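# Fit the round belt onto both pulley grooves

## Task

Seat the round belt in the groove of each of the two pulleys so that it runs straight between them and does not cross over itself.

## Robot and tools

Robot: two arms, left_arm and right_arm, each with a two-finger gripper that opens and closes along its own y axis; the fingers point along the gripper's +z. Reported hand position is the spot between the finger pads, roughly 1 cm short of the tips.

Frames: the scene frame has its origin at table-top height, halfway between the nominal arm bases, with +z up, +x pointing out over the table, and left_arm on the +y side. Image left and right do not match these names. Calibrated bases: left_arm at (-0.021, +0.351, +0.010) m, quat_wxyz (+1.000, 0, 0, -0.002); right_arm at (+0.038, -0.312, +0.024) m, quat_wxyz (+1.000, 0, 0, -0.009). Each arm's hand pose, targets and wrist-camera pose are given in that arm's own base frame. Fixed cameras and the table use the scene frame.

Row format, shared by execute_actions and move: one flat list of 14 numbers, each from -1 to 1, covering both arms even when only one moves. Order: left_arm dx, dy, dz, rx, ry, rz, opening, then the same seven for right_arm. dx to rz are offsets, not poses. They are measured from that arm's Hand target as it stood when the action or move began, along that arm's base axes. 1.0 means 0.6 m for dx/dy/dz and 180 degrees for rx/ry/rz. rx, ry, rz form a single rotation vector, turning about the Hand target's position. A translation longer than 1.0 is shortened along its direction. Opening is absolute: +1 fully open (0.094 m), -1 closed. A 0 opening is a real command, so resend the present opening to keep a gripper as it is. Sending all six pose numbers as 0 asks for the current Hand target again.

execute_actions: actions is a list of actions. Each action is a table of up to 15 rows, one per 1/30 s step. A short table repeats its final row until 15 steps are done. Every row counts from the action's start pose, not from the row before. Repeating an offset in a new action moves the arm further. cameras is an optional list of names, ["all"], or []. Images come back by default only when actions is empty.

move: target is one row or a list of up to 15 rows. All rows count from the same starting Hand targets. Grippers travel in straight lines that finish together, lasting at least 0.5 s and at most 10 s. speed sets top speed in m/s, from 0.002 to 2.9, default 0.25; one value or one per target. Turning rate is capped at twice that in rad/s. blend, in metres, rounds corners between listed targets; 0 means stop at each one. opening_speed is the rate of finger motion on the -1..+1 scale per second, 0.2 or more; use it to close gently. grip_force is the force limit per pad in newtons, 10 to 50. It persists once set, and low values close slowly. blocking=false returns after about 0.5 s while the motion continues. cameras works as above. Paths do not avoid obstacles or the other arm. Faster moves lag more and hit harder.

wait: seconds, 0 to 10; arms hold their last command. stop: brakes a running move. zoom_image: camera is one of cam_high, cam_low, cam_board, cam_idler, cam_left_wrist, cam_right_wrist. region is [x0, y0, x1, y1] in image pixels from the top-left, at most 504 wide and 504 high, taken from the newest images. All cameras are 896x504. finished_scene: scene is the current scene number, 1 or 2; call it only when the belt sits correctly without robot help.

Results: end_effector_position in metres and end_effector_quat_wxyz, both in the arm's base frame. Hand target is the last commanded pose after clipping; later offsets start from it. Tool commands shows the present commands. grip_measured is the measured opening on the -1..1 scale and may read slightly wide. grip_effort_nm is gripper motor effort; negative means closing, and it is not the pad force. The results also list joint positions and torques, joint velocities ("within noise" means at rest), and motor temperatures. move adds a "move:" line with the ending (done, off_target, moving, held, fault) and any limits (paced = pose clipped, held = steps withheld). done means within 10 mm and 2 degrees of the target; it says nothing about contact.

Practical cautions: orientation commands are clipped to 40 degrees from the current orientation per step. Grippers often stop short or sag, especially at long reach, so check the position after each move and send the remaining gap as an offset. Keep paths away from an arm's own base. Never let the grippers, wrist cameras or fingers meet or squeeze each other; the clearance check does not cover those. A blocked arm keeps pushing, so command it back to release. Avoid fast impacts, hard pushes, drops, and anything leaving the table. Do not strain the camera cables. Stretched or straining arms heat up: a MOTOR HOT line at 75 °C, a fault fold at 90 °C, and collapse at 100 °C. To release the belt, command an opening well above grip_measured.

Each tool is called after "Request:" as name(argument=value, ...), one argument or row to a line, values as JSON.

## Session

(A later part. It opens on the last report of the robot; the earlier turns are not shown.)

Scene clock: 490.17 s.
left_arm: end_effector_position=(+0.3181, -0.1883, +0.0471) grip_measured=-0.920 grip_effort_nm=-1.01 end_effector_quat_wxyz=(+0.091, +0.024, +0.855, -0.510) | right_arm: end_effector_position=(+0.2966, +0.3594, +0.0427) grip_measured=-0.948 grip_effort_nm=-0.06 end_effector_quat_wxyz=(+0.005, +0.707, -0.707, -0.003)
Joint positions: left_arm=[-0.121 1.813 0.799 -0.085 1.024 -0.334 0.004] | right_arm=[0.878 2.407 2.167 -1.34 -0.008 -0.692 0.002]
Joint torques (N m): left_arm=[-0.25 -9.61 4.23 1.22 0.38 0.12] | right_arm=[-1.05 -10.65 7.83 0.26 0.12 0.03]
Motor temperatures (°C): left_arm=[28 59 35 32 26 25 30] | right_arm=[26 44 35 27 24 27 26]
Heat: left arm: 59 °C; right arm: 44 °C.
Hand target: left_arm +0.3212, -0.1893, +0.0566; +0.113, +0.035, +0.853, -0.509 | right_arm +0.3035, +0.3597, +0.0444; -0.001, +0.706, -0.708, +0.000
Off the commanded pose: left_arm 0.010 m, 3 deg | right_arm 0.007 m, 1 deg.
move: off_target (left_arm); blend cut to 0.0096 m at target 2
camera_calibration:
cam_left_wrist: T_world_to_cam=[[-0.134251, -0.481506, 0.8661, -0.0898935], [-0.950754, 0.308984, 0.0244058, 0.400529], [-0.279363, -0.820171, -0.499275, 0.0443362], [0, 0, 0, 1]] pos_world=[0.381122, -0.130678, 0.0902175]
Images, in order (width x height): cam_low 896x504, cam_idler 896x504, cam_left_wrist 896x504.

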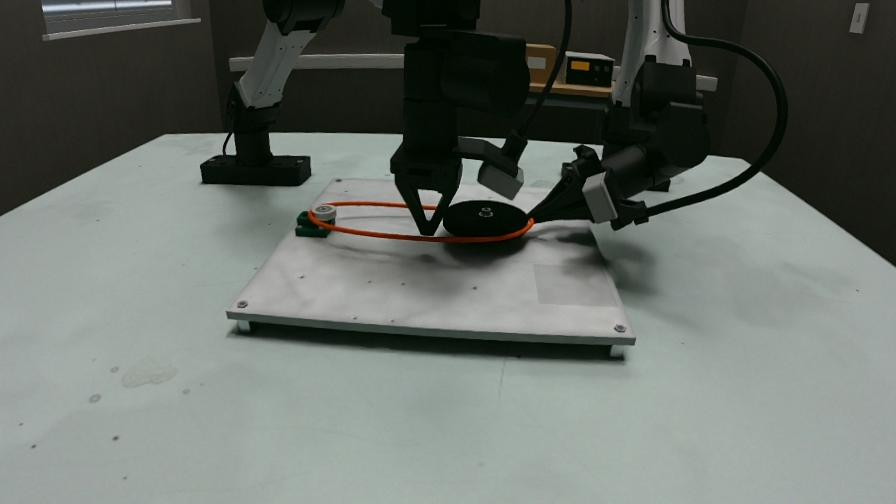

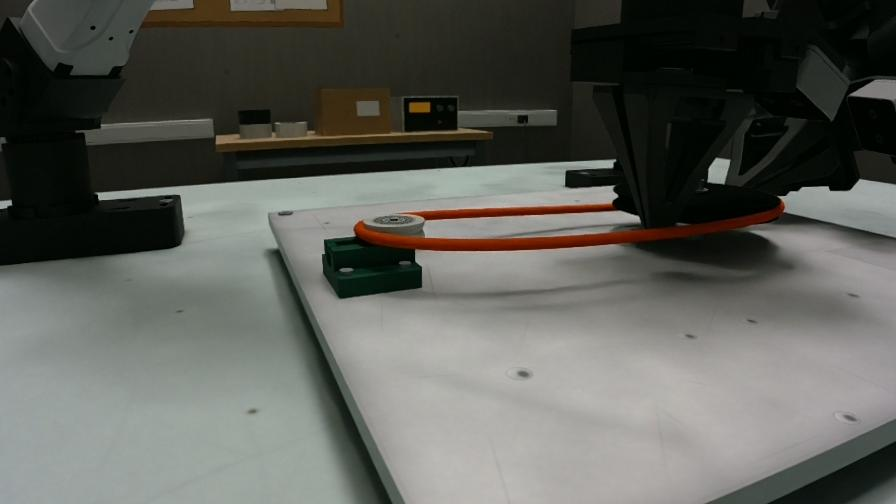

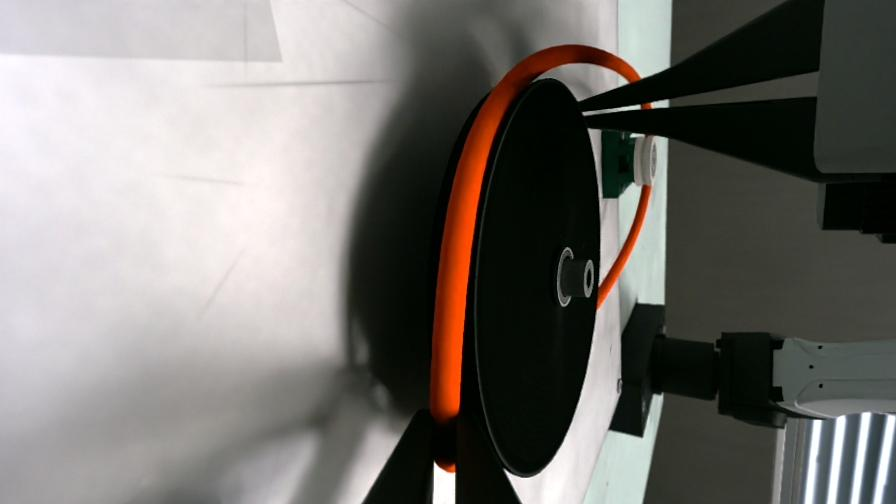

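Request:
move(
  target=[
    [0,0,0,0,0,0,-0.96,0,0,0.06,0,0,0,-0.4],
    [0,0,0,0,0,0,-0.96,0.022,-0.005,0.06,0,0,0,-0.4],
    [0,0,0,0,0,0,-0.96,0.022,-0.005,-0.024,0,0,0,-0.4],
    [0,0,0,0,0,0,-0.96,0.022,-0.005,-0.024,0,0,0,-0.95],
    [0,0,0,0,0,0,-0.96,0.01,-0.005,0.015,0,0,0,-0.95],
    [0,0,0,0,0,0,-0.96,-0.002,-0.012,0.008,0,0,0,-0.95],
  ],
  speed=0.12,
  cameras=["cam_low","cam_idler","cam_right_wrist","cam_left_wrist"],
)

Request:
zoom_image(
  camera="cam_idler",
  region=[580, 140, 880, 290],
)

Scene clock: 496.10 s.
left_arm: end_effector_position=(+0.3201, -0.1880, +0.0470) grip_measured=-0.920 grip_effort_nm=-1.01 end_effector_quat_wxyz=(+0.096, +0.025, +0.856, -0.508) | right_arm: end_effector_position=(+0.3049, +0.3537, +0.0358) grip_measured=-0.909 grip_effort_nm=-1.01 end_effector_quat_wxyz=(+0.008, +0.707, -0.708, -0.003)
Joint positions: left_arm=[-0.121 1.813 0.799 -0.075 1.018 -0.335 0.004] | right_arm=[0.857 2.421 2.165 -1.33 -0.008 -0.713 0.004]
Joint torques (N m): left_arm=[-0.28 -9.61 4.18 1.17 0.44 0.11] | right_arm=[0.21 -14.53 4.98 0.21 0.08 0.15]
Motor temperatures (°C): left_arm=[27 59 34 32 26 25 30] | right_arm=[26 46 35 27 24 27 26]
Heat: left arm: 59 °C; right arm: 46 °C.
Hand target: left_arm +0.3212, -0.1893, +0.0566; +0.113, +0.035, +0.853, -0.509 | right_arm +0.3024, +0.3524, +0.0494; -0.001, +0.706, -0.708, +0.000
Off the commanded pose: left_arm 0.010 m, 2 deg | right_arm 0.014 m, 1 deg.
move: off_target (right_arm)
camera_calibration:
cam_left_wrist: T_world_to_cam=[[-0.141253, -0.485406, 0.862803, -0.0877416], [-0.951912, 0.305937, 0.0162761, 0.402417], [-0.271864, -0.819014, -0.505278, 0.0432583], [0, 0, 0, 1]] pos_world=[0.382432, -0.130276, 0.0910114]
cam_right_wrist: T_world_to_cam=[[0.999921, -0.0005742, -0.0125365, -0.302246], [0.00480007, -0.905494, 0.424332, 0.34239], [-0.0115954, -0.424359, -0.90542, 0.276898], [0, 0, 0, 1]] pos_world=[0.303789, 0.427363, 0.101633]
Images, in order (width x height): cam_low 896x504, cam_idler 896x504, cam_left_wrist 896x504, cam_right_wrist 896x504.

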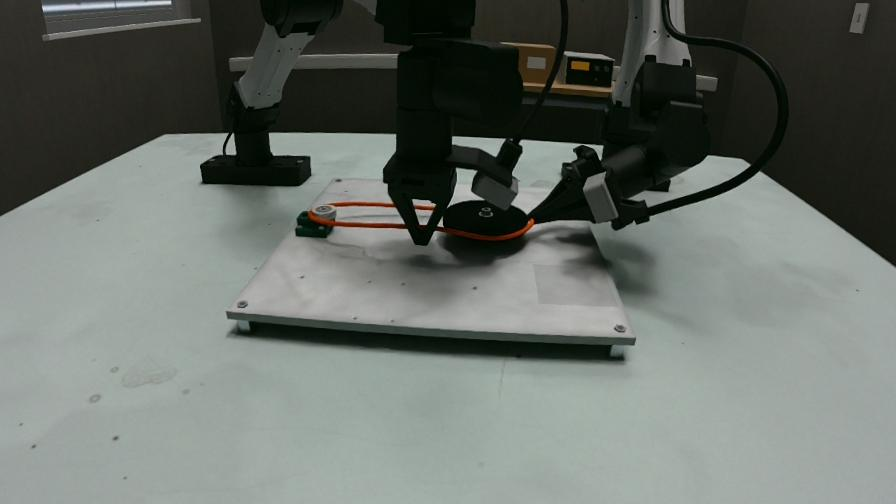

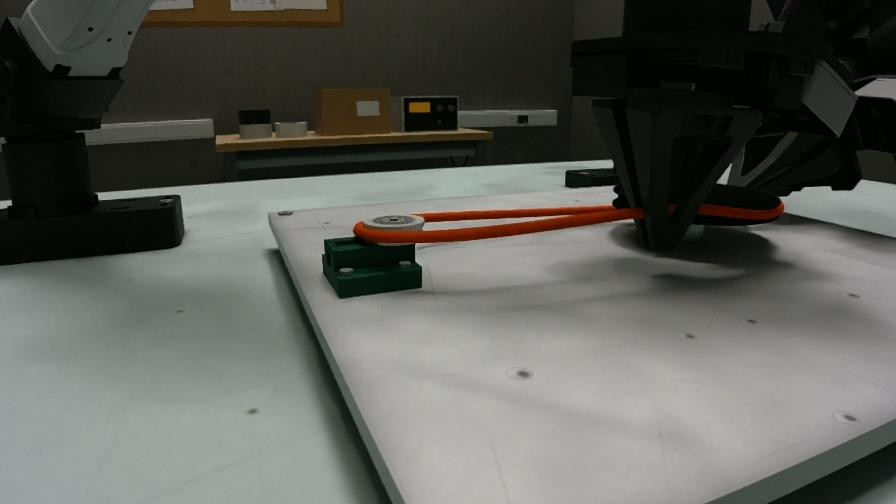

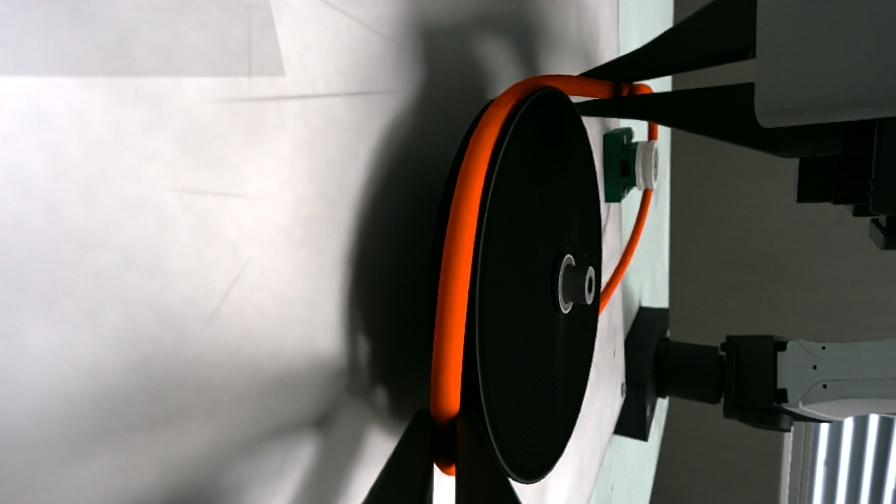

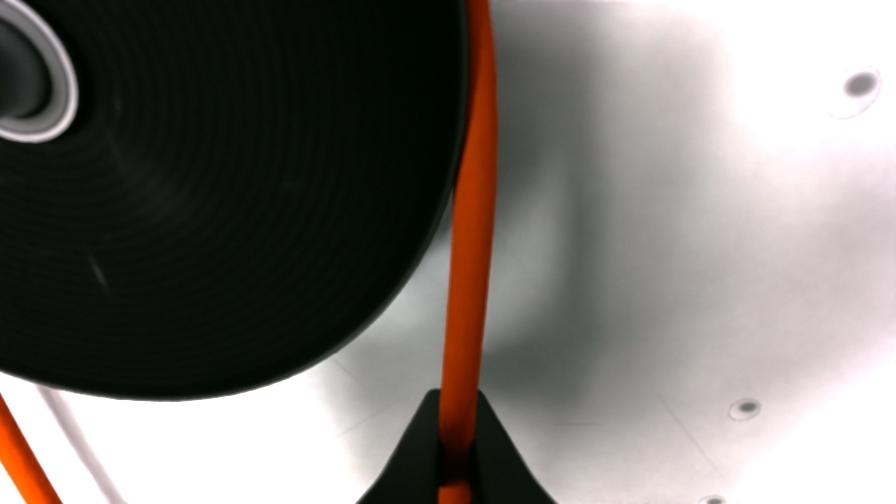

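Scaled by 1.680 from the camera's 896x504 image, which has a finer 1280x720 frame.

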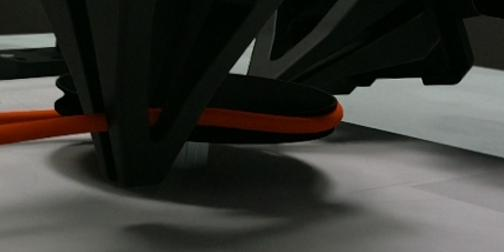

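Request:
move(
  target=[
    [0.0,-0.006,-0.001,0,0,0,-0.96,0,0,0,0,0,0,-0.95],
    [0.0,-0.006,-0.001,0,0,0,-0.7,0,0,0,0,0,0,-0.95],
  ],
  opening_speed=0.3,
)

Request:
move(
  target=[0,0.05,0.03,0,0,0,-0.6,0,0,0,0,0,0,-0.95],
  speed=0.08,
  cameras=["cam_low","cam_idler","cam_left_wrist"],
)

Request:
zoom_image(
  camera="cam_idler",
  region=[580, 140, 880, 290],
)

Request:
zoom_image(
  camera="cam_low",
  region=[290, 170, 570, 270],
)

Scene clock: 498.73 s.
left_arm: end_effector_position=(+0.3194, -0.1890, +0.0435) grip_measured=-0.703 grip_effort_nm=0.16 end_effector_quat_wxyz=(+0.095, +0.019, +0.860, -0.502) | right_arm: end_effector_position=(+0.3054, +0.3535, +0.0357) grip_measured=-0.909 grip_effort_nm=-1.01 end_effector_quat_wxyz=(+0.007, +0.706, -0.708, -0.002)
Joint positions: left_arm=[-0.129 1.813 0.791 -0.063 0.998 -0.353 0.014] | right_arm=[0.857 2.421 2.165 -1.329 -0.005 -0.712 0.004]
Joint torques (N m): left_arm=[-0.59 -9.46 4.46 1.28 0.58 0.11] | right_arm=[0.28 -14.41 4.88 0.13 0.07 0.18]
Motor temperatures (°C): left_arm=[27 59 34 33 26 25 30] | right_arm=[26 47 35 27 24 27 26]
Heat: left arm: 59 °C; right arm: 47 °C.
Hand target: left_arm +0.3213, -0.1928, +0.0561; +0.114, +0.035, +0.853, -0.509 | right_arm +0.3024, +0.3524, +0.0494; -0.001, +0.706, -0.708, +0.000
Off the commanded pose: left_arm 0.013 m, 3 deg | right_arm 0.014 m, 1 deg.
move: off_target (left_arm, right_arm); target 2's new opening was sent with left_arm's hand 0.010 m and 3 deg from that target

Scene clock: 500.07 s.
left_arm: end_effector_position=(+0.3087, -0.1629, +0.0540) grip_measured=-0.602 grip_effort_nm=0.14 end_effector_quat_wxyz=(+0.081, +0.012, +0.861, -0.502) | right_arm: end_effector_position=(+0.3054, +0.3534, +0.0357) grip_measured=-0.909 grip_effort_nm=-1.01 end_effector_quat_wxyz=(+0.007, +0.706, -0.708, -0.002)
Joint positions: left_arm=[-0.042 1.768 0.817 -0.292 1.037 -0.202 0.019] | right_arm=[0.857 2.421 2.165 -1.329 -0.004 -0.712 0.004]
Joint torques (N m): left_arm=[0.73 -9.03 7.83 0.79 0.69 0.35] | right_arm=[0.23 -14.5 4.89 0.15 0.09 0.19]
Motor temperatures (°C): left_arm=[27 59 34 33 26 25 30] | right_arm=[26 48 35 27 24 27 27]
Heat: left arm: 59 °C; right arm: 48 °C.
Hand target: left_arm +0.3211, -0.1629, +0.0739; +0.113, +0.035, +0.853, -0.509 | right_arm +0.3024, +0.3524, +0.0494; -0.001, +0.706, -0.708, +0.000
Off the commanded pose: left_arm 0.024 m, 5 deg | right_arm 0.014 m, 1 deg.
move: off_target (left_arm, right_arm)
camera_calibration:
cam_left_wrist: T_world_to_cam=[[-0.10365, -0.497493, 0.861253, -0.0966831], [-0.952846, 0.297968, 0.0574452, 0.38054], [-0.285205, -0.814687, -0.504919, 0.0688857], [0, 0, 0, 1]] pos_world=[0.372221, -0.105368, 0.0961901]
Images, in order (width x height): cam_low 896x504, cam_idler 896x504, cam_left_wrist 896x504.

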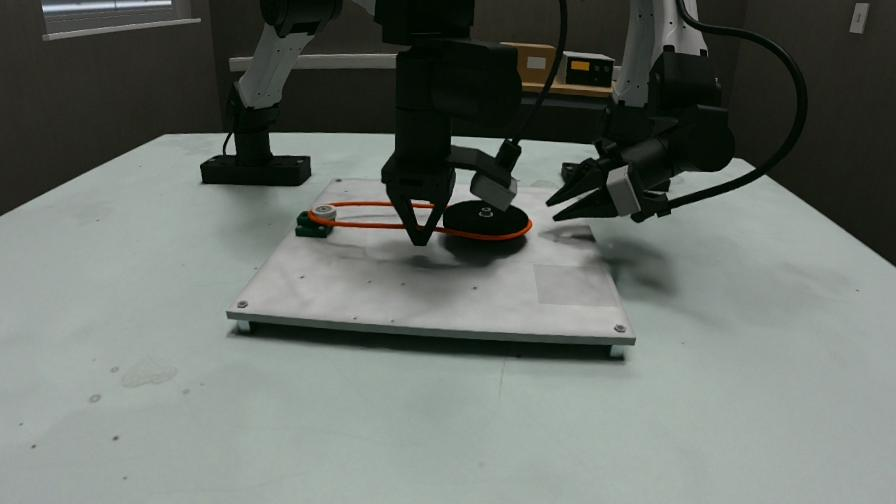

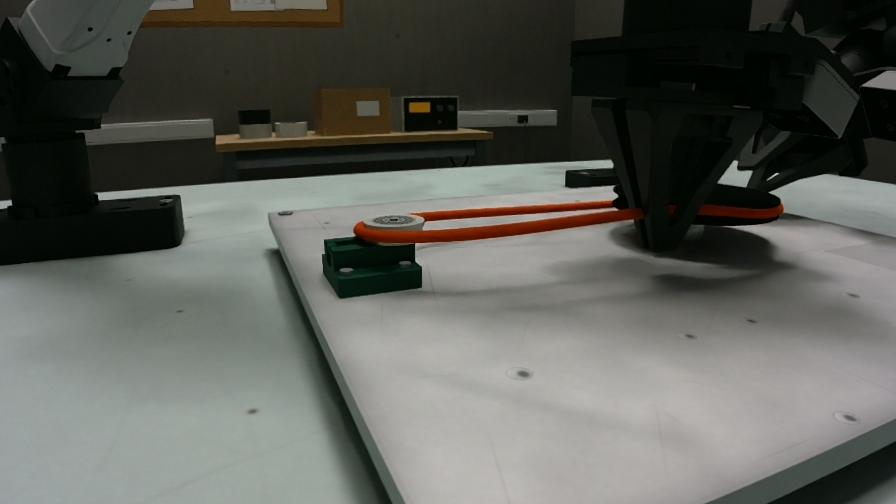

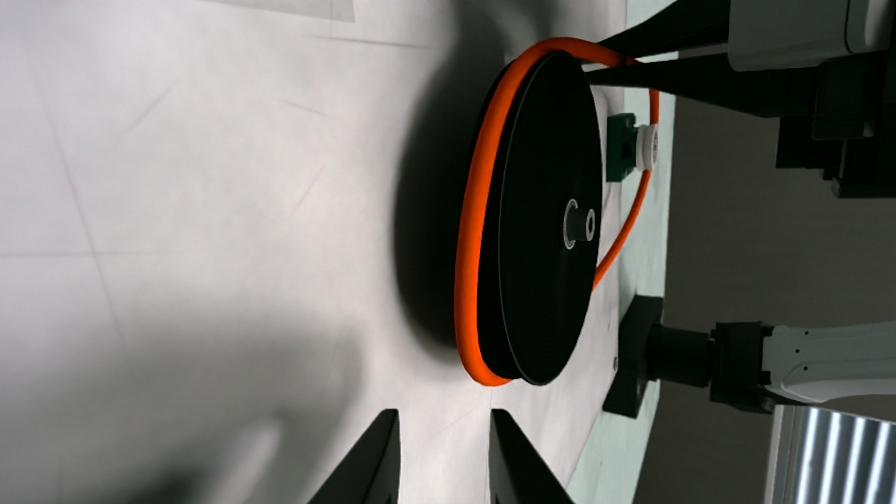

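Scaled by 1.680 from the camera's 896x504 image, which has a finer 1280x720 frame.

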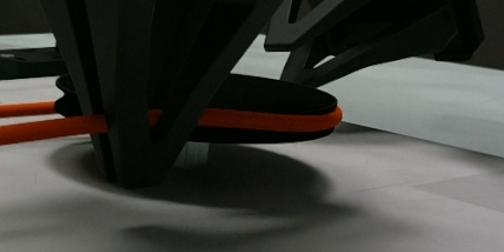

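Scaled by 1.800 from the camera's 896x504 image, which has a finer 1280x720 frame.

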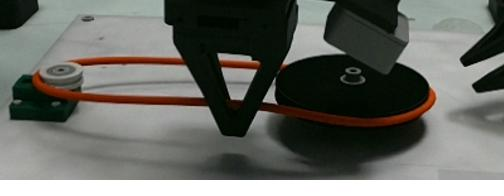

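Request:
move(
  target=[
    [0.13,0.05,0.0,0,0,0,-1,0,0,0,0,0,0,-0.95],
    [0.13,0.0,-0.05,0,0,0,-1,0,0,0,0,0,0,-0.95],
    [0.125,-0.1,-0.055,0,0,0,-1,0,0,0,0,0,0,-0.95],
  ],
  speed=0.1,
  cameras=["cam_low","cam_idler","cam_left_wrist"],
)

Request:
zoom_image(
  camera="cam_idler",
  region=[580, 140, 880, 290],
)

Request:
zoom_image(
  camera="cam_low",
  region=[340, 170, 620, 270],
)

Scene clock: 509.30 s.
left_arm: end_effector_position=(+0.3951, -0.2216, +0.0413) grip_measured=-0.991 grip_effort_nm=-0.48 end_effector_quat_wxyz=(+0.104, +0.033, +0.851, -0.513) | right_arm: end_effector_position=(+0.3056, +0.3532, +0.0357) grip_measured=-0.909 grip_effort_nm=-1.01 end_effector_quat_wxyz=(+0.007, +0.706, -0.708, -0.001)
Joint positions: left_arm=[-0.183 2.062 1.11 -0.032 0.997 -0.432 0] | right_arm=[0.857 2.421 2.165 -1.329 -0.003 -0.712 0.004]
Joint torques (N m): left_arm=[-0.47 -9.31 4.48 1.39 0.27 0.1] | right_arm=[0.31 -14.58 4.89 0.18 0.05 0.21]
Motor temperatures (°C): left_arm=[27 57 35 33 26 25 30] | right_arm=[26 52 34 27 24 27 27]
Heat: left arm: 57 °C; right arm: 52 °C.
Hand target: left_arm +0.3962, -0.2229, +0.0411; +0.113, +0.035, +0.853, -0.509 | right_arm +0.3024, +0.3524, +0.0494; -0.001, +0.706, -0.708, +0.000
Off the commanded pose: left_arm 0.002 m, 1 deg | right_arm 0.014 m, 1 deg.
move: off_target (right_arm)
camera_calibration:
cam_left_wrist: T_world_to_cam=[[-0.162285, -0.474077, 0.865398, -0.0777863], [-0.949969, 0.312264, -0.00708164, 0.485729], [-0.266876, -0.823251, -0.501034, 0.0300879], [0, 0, 0, 1]] pos_world=[0.456834, -0.163783, 0.085831]
Images, in order (width x height): cam_low 896x504, cam_idler 896x504, cam_left_wrist 896x504.

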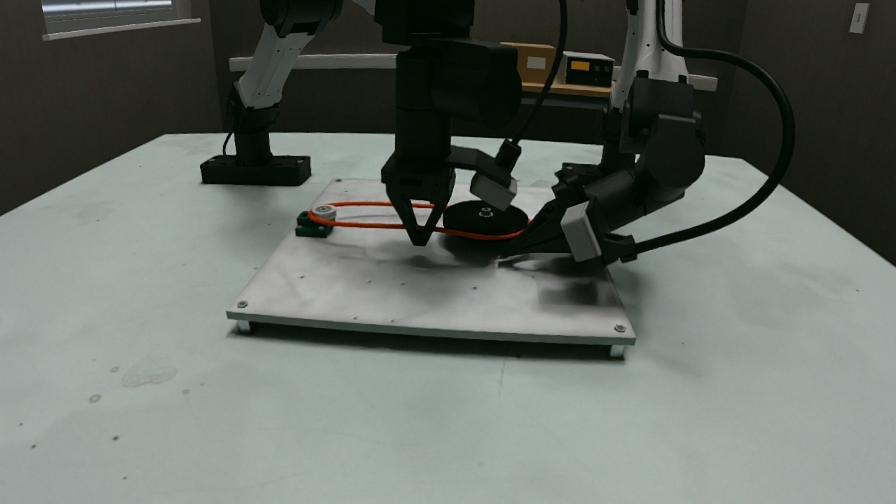

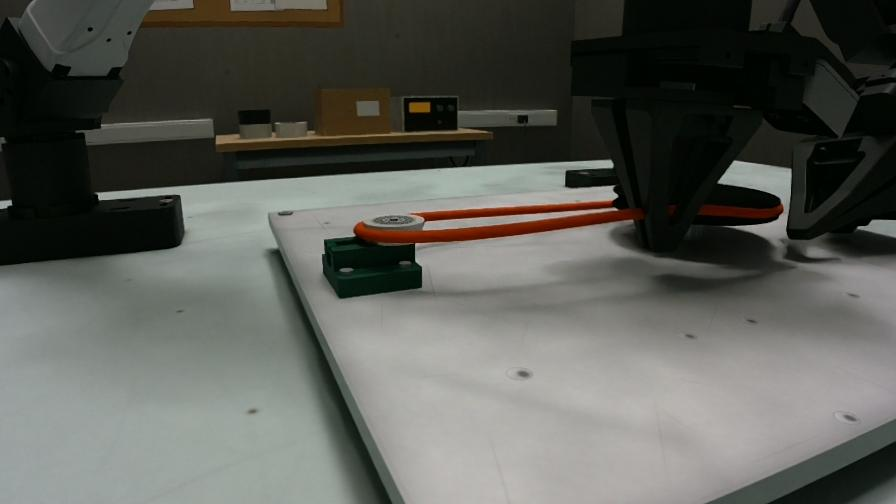

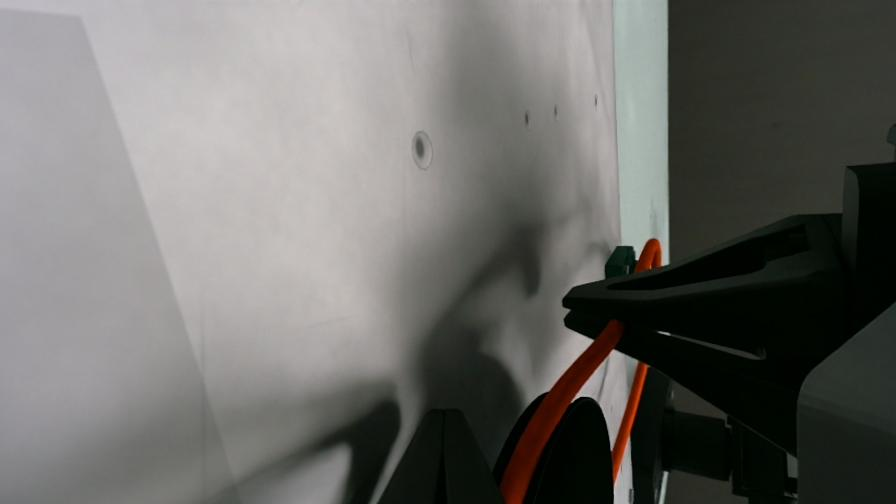

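Scaled by 1.680 from the camera's 896x504 image, which has a finer 1280x720 frame.

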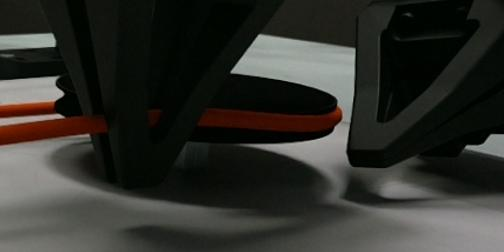

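Scaled by 1.800 from the camera's 896x504 image, which has a finer 1280x720 frame.

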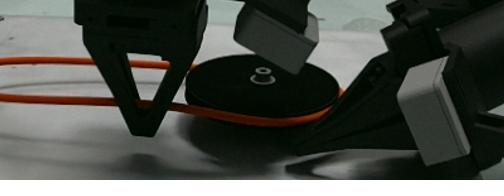

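Request:
move(
  target=[
    [0.0,-0.01,-0.016,0,0,0,-1,0,0,0,0,0,0,-0.95],
    [-0.012,-0.085,-0.014,0,0,0,-1,0,0,0,0,0,0,-0.95],
  ],
  speed=0.06,
  cameras=["cam_low","cam_idler","cam_left_wrist"],
)

Request:
zoom_image(
  camera="cam_idler",
  region=[580, 140, 880, 290],
)

Request:
zoom_image(
  camera="cam_low",
  region=[340, 170, 620, 270],
)

Scene clock: 512.20 s.
left_arm: end_effector_position=(+0.4096, -0.2590, +0.0462) grip_measured=-0.991 grip_effort_nm=-0.48 end_effector_quat_wxyz=(+0.149, +0.030, +0.850, -0.504) | right_arm: end_effector_position=(+0.3041, +0.3458, +0.0360) grip_measured=-0.909 grip_effort_nm=-1.01 end_effector_quat_wxyz=(+0.020, +0.706, -0.707, +0.011)
Joint positions: left_arm=[-0.284 2.07 1.093 0.204 0.876 -0.604 0] | right_arm=[0.857 2.421 2.165 -1.356 0.019 -0.712 0.004]
Joint torques (N m): left_arm=[-3.51 -7.65 3.81 1.28 0.55 0.05] | right_arm=[0.25 -14.5 5.05 0.34 -0.12 0.18]
Motor temperatures (°C): left_arm=[27 56 35 33 26 25 30] | right_arm=[26 53 34 27 24 27 27]
Heat: left arm: 56 °C; right arm: 53 °C.
Hand target: left_arm +0.3890, -0.2739, +0.0327; +0.113, +0.035, +0.853, -0.509 | right_arm +0.3024, +0.3524, +0.0494; -0.001, +0.706, -0.708, +0.000
Off the commanded pose: left_arm 0.029 m, 4 deg | right_arm 0.015 m, 3 deg.
move: off_target (left_arm, right_arm)
camera_calibration:
cam_left_wrist: T_world_to_cam=[[-0.20125, -0.493046, 0.846406, -0.0854954], [-0.962256, 0.261118, -0.0766902, 0.506323], [-0.1832, -0.829893, -0.526987, -0.0291702], [0, 0, 0, 1]] pos_world=[0.464663, -0.198571, 0.0958216]
Images, in order (width x height): cam_low 896x504, cam_idler 896x504, cam_left_wrist 896x504.

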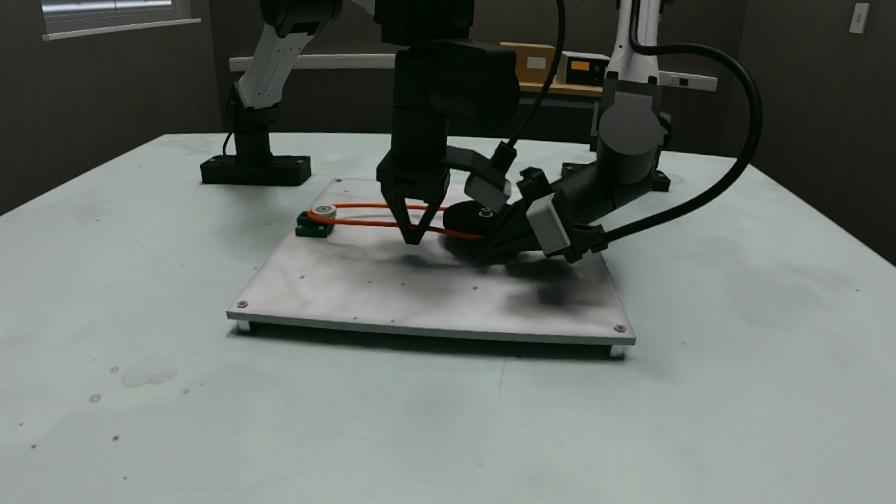

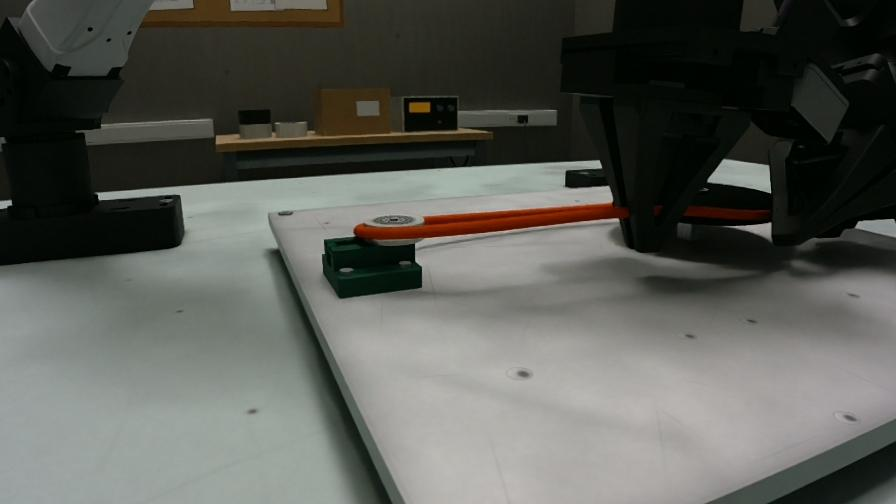

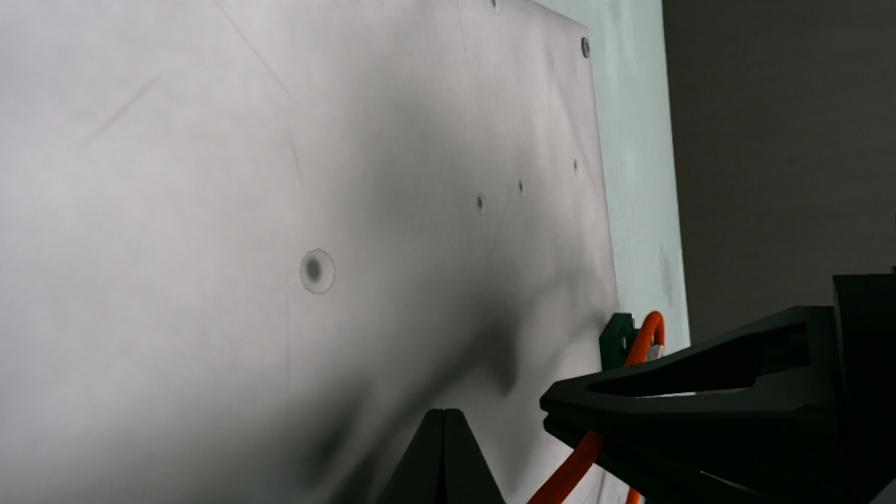

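Scaled by 1.680 from the camera's 896x504 image, which has a finer 1280x720 frame.

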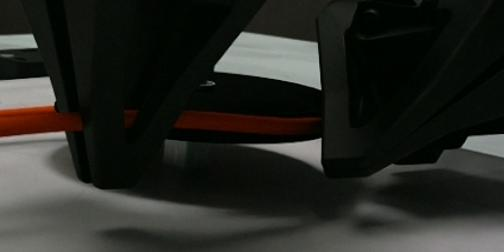

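Scaled by 1.800 from the camera's 896x504 image, which has a finer 1280x720 frame.

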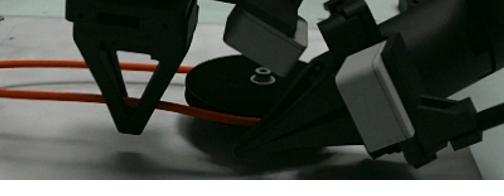

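Request:
move(
  target=[0.035,0.05,0.01,0,0,0,-1,0,0,0,0,0,0,-0.95],
  speed=0.1,
  cameras=["cam_low","cam_idler","cam_left_wrist","cam_board"],
)

Request:
zoom_image(
  camera="cam_idler",
  region=[580, 140, 880, 290],
)

Request:
zoom_image(
  camera="cam_low",
  region=[340, 170, 620, 270],
)

Scene clock: 514.17 s.
left_arm: end_effector_position=(+0.4056, -0.2467, +0.0415) grip_measured=-0.991 grip_effort_nm=-0.48 end_effector_quat_wxyz=(+0.113, +0.033, +0.851, -0.511) | right_arm: end_effector_position=(+0.3061, +0.3482, +0.0359) grip_measured=-0.909 grip_effort_nm=-1.01 end_effector_quat_wxyz=(+0.013, +0.706, -0.708, +0.010)
Joint positions: left_arm=[-0.244 2.093 1.142 0.062 0.95 -0.526 0] | right_arm=[0.857 2.421 2.165 -1.343 0.018 -0.712 0.004]
Joint torques (N m): left_arm=[1.02 -7.73 7.31 1.05 0.43 0.39] | right_arm=[0.12 -14.43 4.82 0.29 -0.19 0.2]
Motor temperatures (°C): left_arm=[27 56 35 33 26 25 30] | right_arm=[26 53 34 27 24 27 27]
Heat: left arm: 56 °C; right arm: 53 °C.
Hand target: left_arm +0.4101, -0.2438, +0.0386; +0.113, +0.035, +0.853, -0.509 | right_arm +0.3024, +0.3524, +0.0494; -0.001, +0.706, -0.708, +0.000
Off the commanded pose: left_arm 0.006 m, 0 deg | right_arm 0.015 m, 2 deg.
move: off_target (right_arm)
camera_calibration:
cam_left_wrist: T_world_to_cam=[[-0.173112, -0.477819, 0.861232, -0.0845888], [-0.952488, 0.303709, -0.0229549, 0.503163], [-0.250596, -0.824287, -0.507693, 0.00576546], [0, 0, 0, 1]] pos_world=[0.466058, -0.188481, 0.0873277]
Images, in order (width x height): cam_low 896x504, cam_board 896x504, cam_idler 896x504, cam_left_wrist 896x504.

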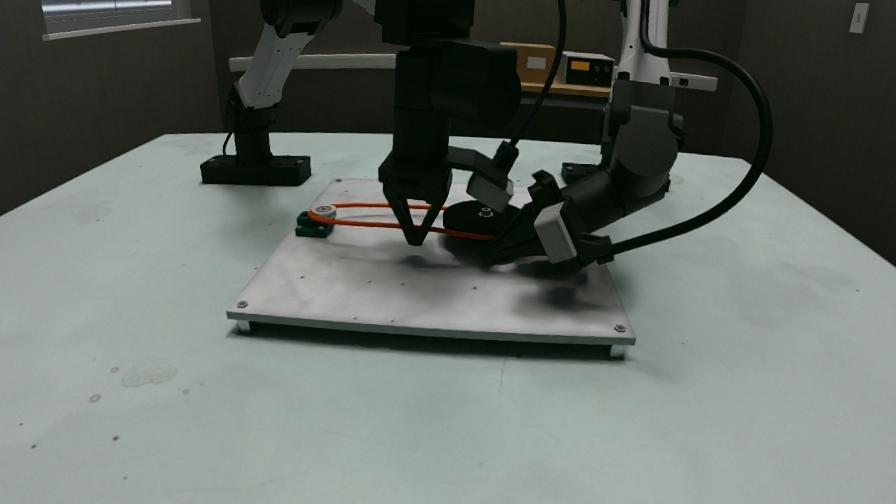

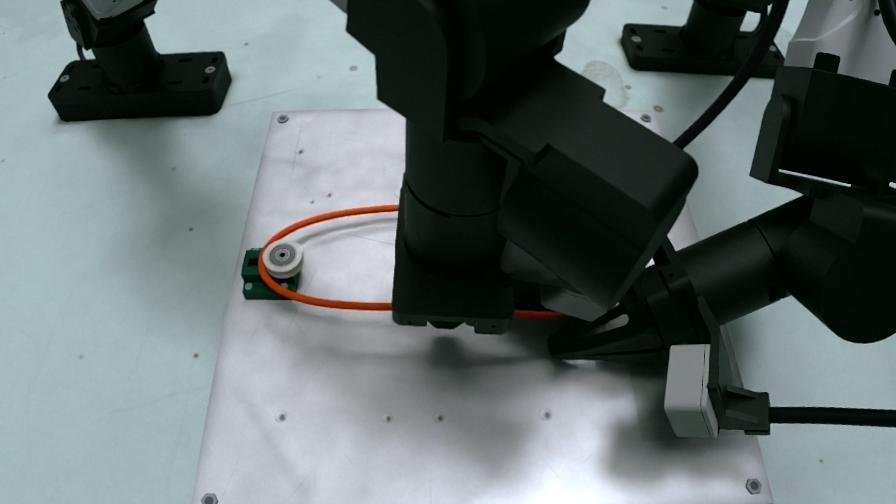

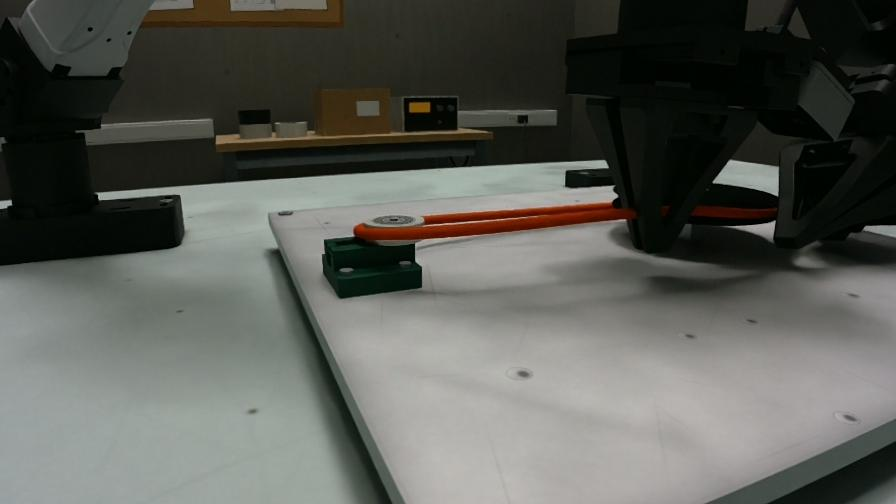

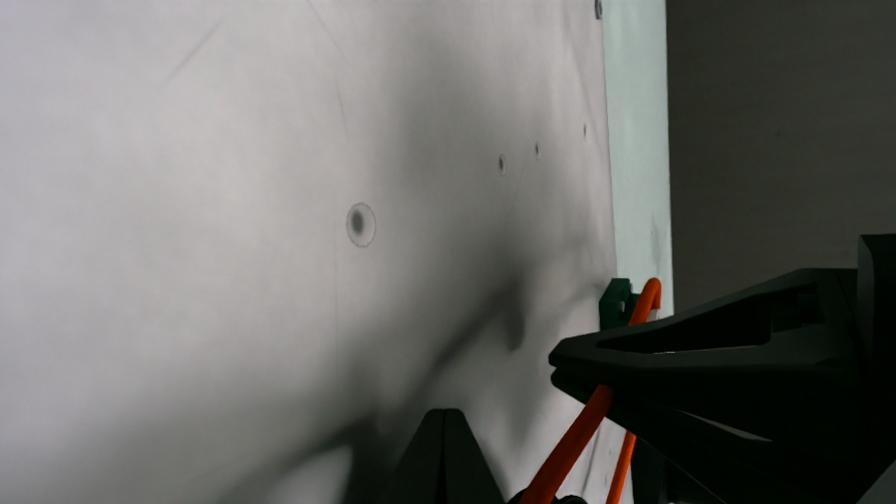

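Scaled by 1.680 from the camera's 896x504 image, which has a finer 1280x720 frame.

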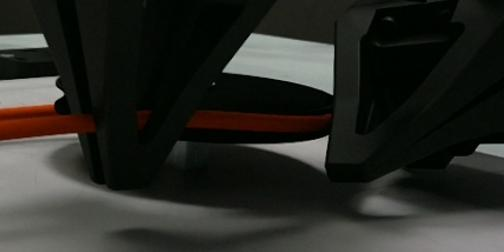

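Scaled by 1.800 from the camera's 896x504 image, which has a finer 1280x720 frame.

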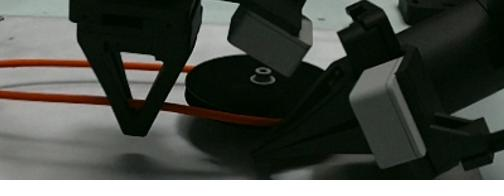

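Request:
move(
  target=[
    [0.02,0.2,0.04,0,0,0,-1,0,0,0,0,0,0,-0.95],
    [-0.148,0.2,0.09,0,0,0,-0.6,0,0,0,0,0,0,-0.95],
    [-0.148,0.13,0.048,0,0,0,-0.6,0,0,0,0,0,0,-0.95],
    [-0.148,0.084,0.03,0,0,0,-0.6,0,0,0,0,0,0,-0.95],
  ],
  speed=0.12,
  blend=[0.02,0.02,0.005,0],
  cameras=["cam_idler","cam_left_wrist"],
)

Request:
zoom_image(
  camera="cam_idler",
  region=[580, 140, 880, 290],
)

Scene clock: 520.83 s.
left_arm: end_effector_position=(+0.3204, -0.1926, +0.0588) grip_measured=-0.602 grip_effort_nm=0.14 end_effector_quat_wxyz=(+0.107, +0.033, +0.851, -0.513) | right_arm: end_effector_position=(+0.3061, +0.3482, +0.0359) grip_measured=-0.909 grip_effort_nm=-1.01 end_effector_quat_wxyz=(+0.013, +0.706, -0.708, +0.010)
Joint positions: left_arm=[-0.133 1.778 0.795 -0.061 1.021 -0.355 0.019] | right_arm=[0.857 2.421 2.165 -1.343 0.018 -0.712 0.004]
Joint torques (N m): left_arm=[-0.4 -6.65 4.34 1.31 0.32 0.07] | right_arm=[0.27 -14.39 4.94 0.26 -0.16 0.14]
Motor temperatures (°C): left_arm=[27 56 35 33 26 25 29] | right_arm=[26 55 34 27 24 27 27]
Heat: left arm: 56 °C; right arm: 55 °C.
Hand target: left_arm +0.3212, -0.1934, +0.0566; +0.113, +0.035, +0.853, -0.509 | right_arm +0.3024, +0.3524, +0.0494; -0.001, +0.706, -0.708, +0.000
Off the commanded pose: left_arm 0.002 m, 1 deg | right_arm 0.015 m, 2 deg.
move: off_target (right_arm); blend cut to 0 m at target 2
camera_calibration:
cam_left_wrist: T_world_to_cam=[[-0.166819, -0.47447, 0.864321, -0.0898614], [-0.950434, 0.31066, -0.0129025, 0.406093], [-0.262388, -0.823632, -0.502776, 0.0414147], [0, 0, 0, 1]] pos_world=[0.38184, -0.134683, 0.103731]
Images, in order (width x height): cam_idler 896x504, cam_left_wrist 896x504.

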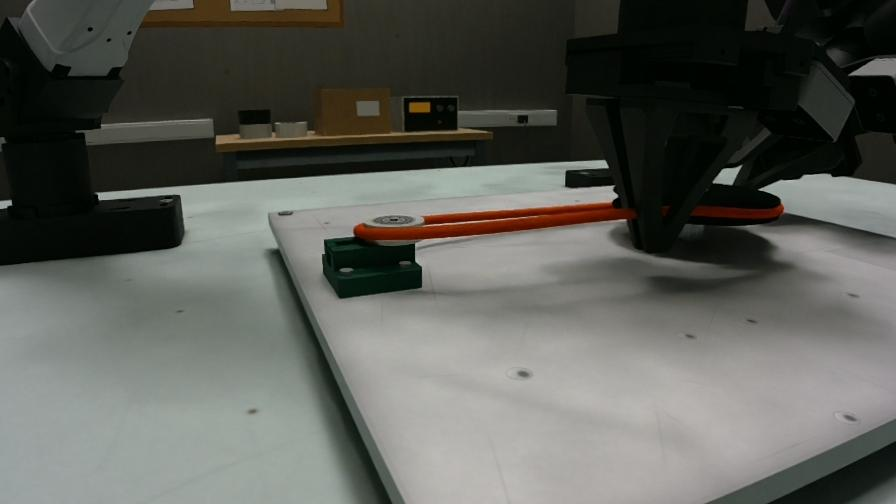

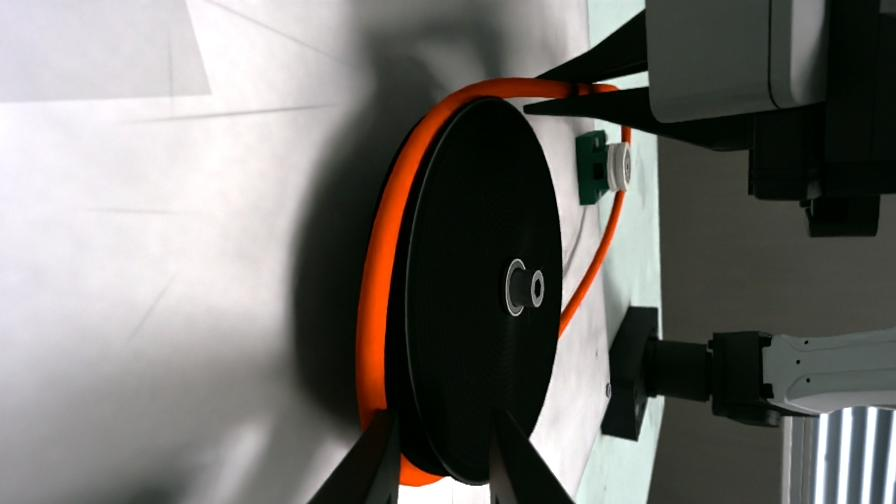

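Scaled by 1.680 from the camera's 896x504 image, which has a finer 1280x720 frame.

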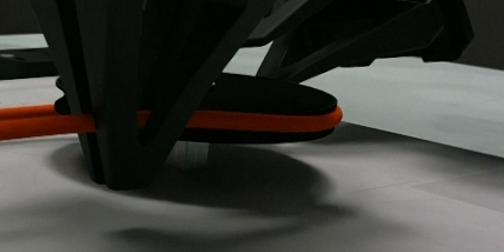

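Request:
move(
  target=[
    [0,0.035,0.0,0,0,0,-0.5,0,0,0,0,0,0,-0.95],
    [0,0.03,-0.022,0,0,0,-0.5,0,0,0,0,0,0,-0.95],
    [0,0.008,-0.022,0,0,0,-0.5,0,0,0,0,0,0,-0.95],
    [0,0.008,-0.022,0,0,0,-0.96,0,0,0,0,0,0,-0.95],
  ],
  speed=0.1,
  cameras=["cam_idler","cam_left_wrist","cam_low"],
)

Request:
zoom_image(
  camera="cam_idler",
  region=[580, 140, 880, 290],
)

Request:
zoom_image(
  camera="cam_low",
  region=[340, 170, 620, 270],
)

Scene clock: 524.60 s.
left_arm: end_effector_position=(+0.3214, -0.1871, +0.0451) grip_measured=-0.957 grip_effort_nm=-0.13 end_effector_quat_wxyz=(+0.109, +0.032, +0.853, -0.510) | right_arm: end_effector_position=(+0.3062, +0.3484, +0.0358) grip_measured=-0.909 grip_effort_nm=-1.01 end_effector_quat_wxyz=(+0.013, +0.706, -0.708, +0.010)
Joint positions: left_arm=[-0.117 1.817 0.781 -0.026 1.021 -0.33 0.002] | right_arm=[0.857 2.421 2.165 -1.342 0.018 -0.712 0.004]
Joint torques (N m): left_arm=[-0.46 -6.58 4.18 1.27 0.41 0.1] | right_arm=[0.08 -14.35 5.14 0.33 -0.16 0.13]
Motor temperatures (°C): left_arm=[27 55 35 33 26 25 29] | right_arm=[26 56 33 27 24 27 27]
Heat: left arm: 55 °C; right arm: 56 °C.
Hand target: left_arm +0.3212, -0.1887, +0.0434; +0.113, +0.035, +0.853, -0.509 | right_arm +0.3024, +0.3524, +0.0494; -0.001, +0.706, -0.708, +0.000
Off the commanded pose: left_arm 0.002 m, 1 deg | right_arm 0.015 m, 2 deg.
move: off_target (right_arm)
camera_calibration:
cam_left_wrist: T_world_to_cam=[[-0.166454, -0.480529, 0.861037, -0.0763083], [-0.952034, 0.305698, -0.0134406, 0.404781], [-0.256759, -0.821973, -0.508364, 0.038116], [0, 0, 0, 1]] pos_world=[0.38245, -0.129079, 0.0905216]
Images, in order (width x height): cam_low 896x504, cam_idler 896x504, cam_left_wrist 896x504.

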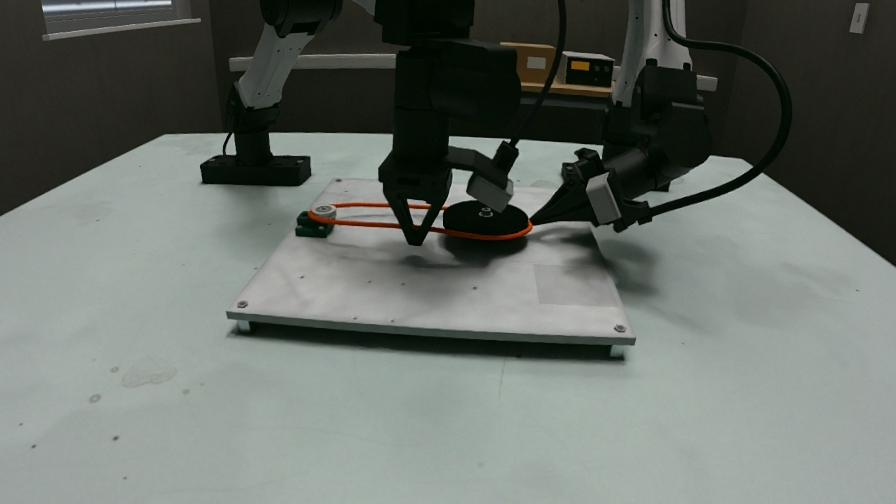

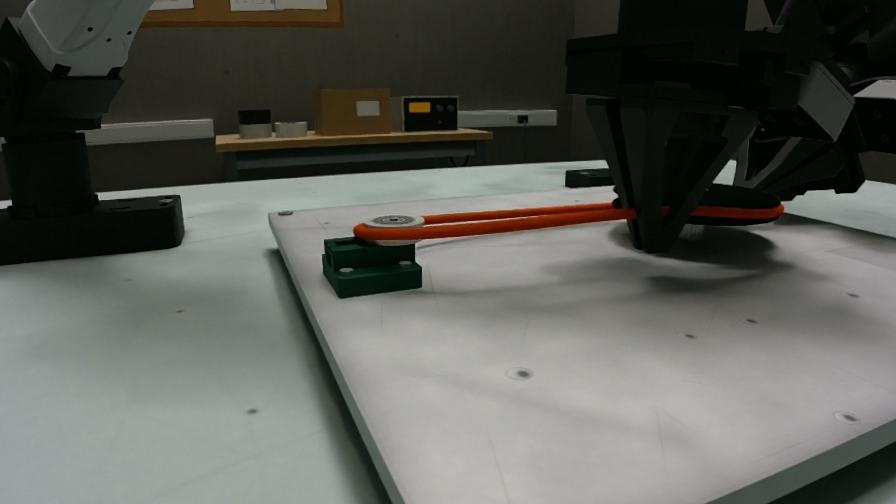

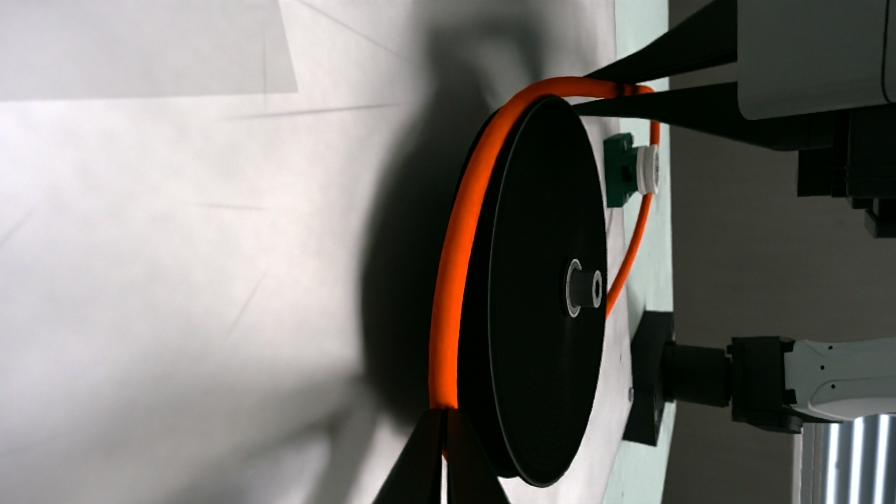

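Scaled by 1.680 from the camera's 896x504 image, which has a finer 1280x720 frame.

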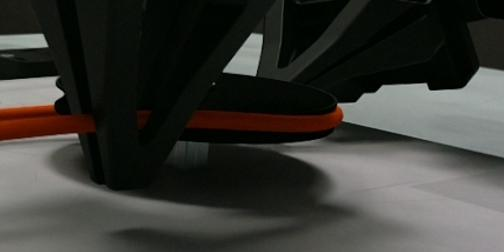

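Scaled by 1.800 from the camera's 896x504 image, which has a finer 1280x720 frame.

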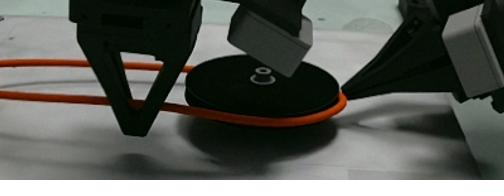

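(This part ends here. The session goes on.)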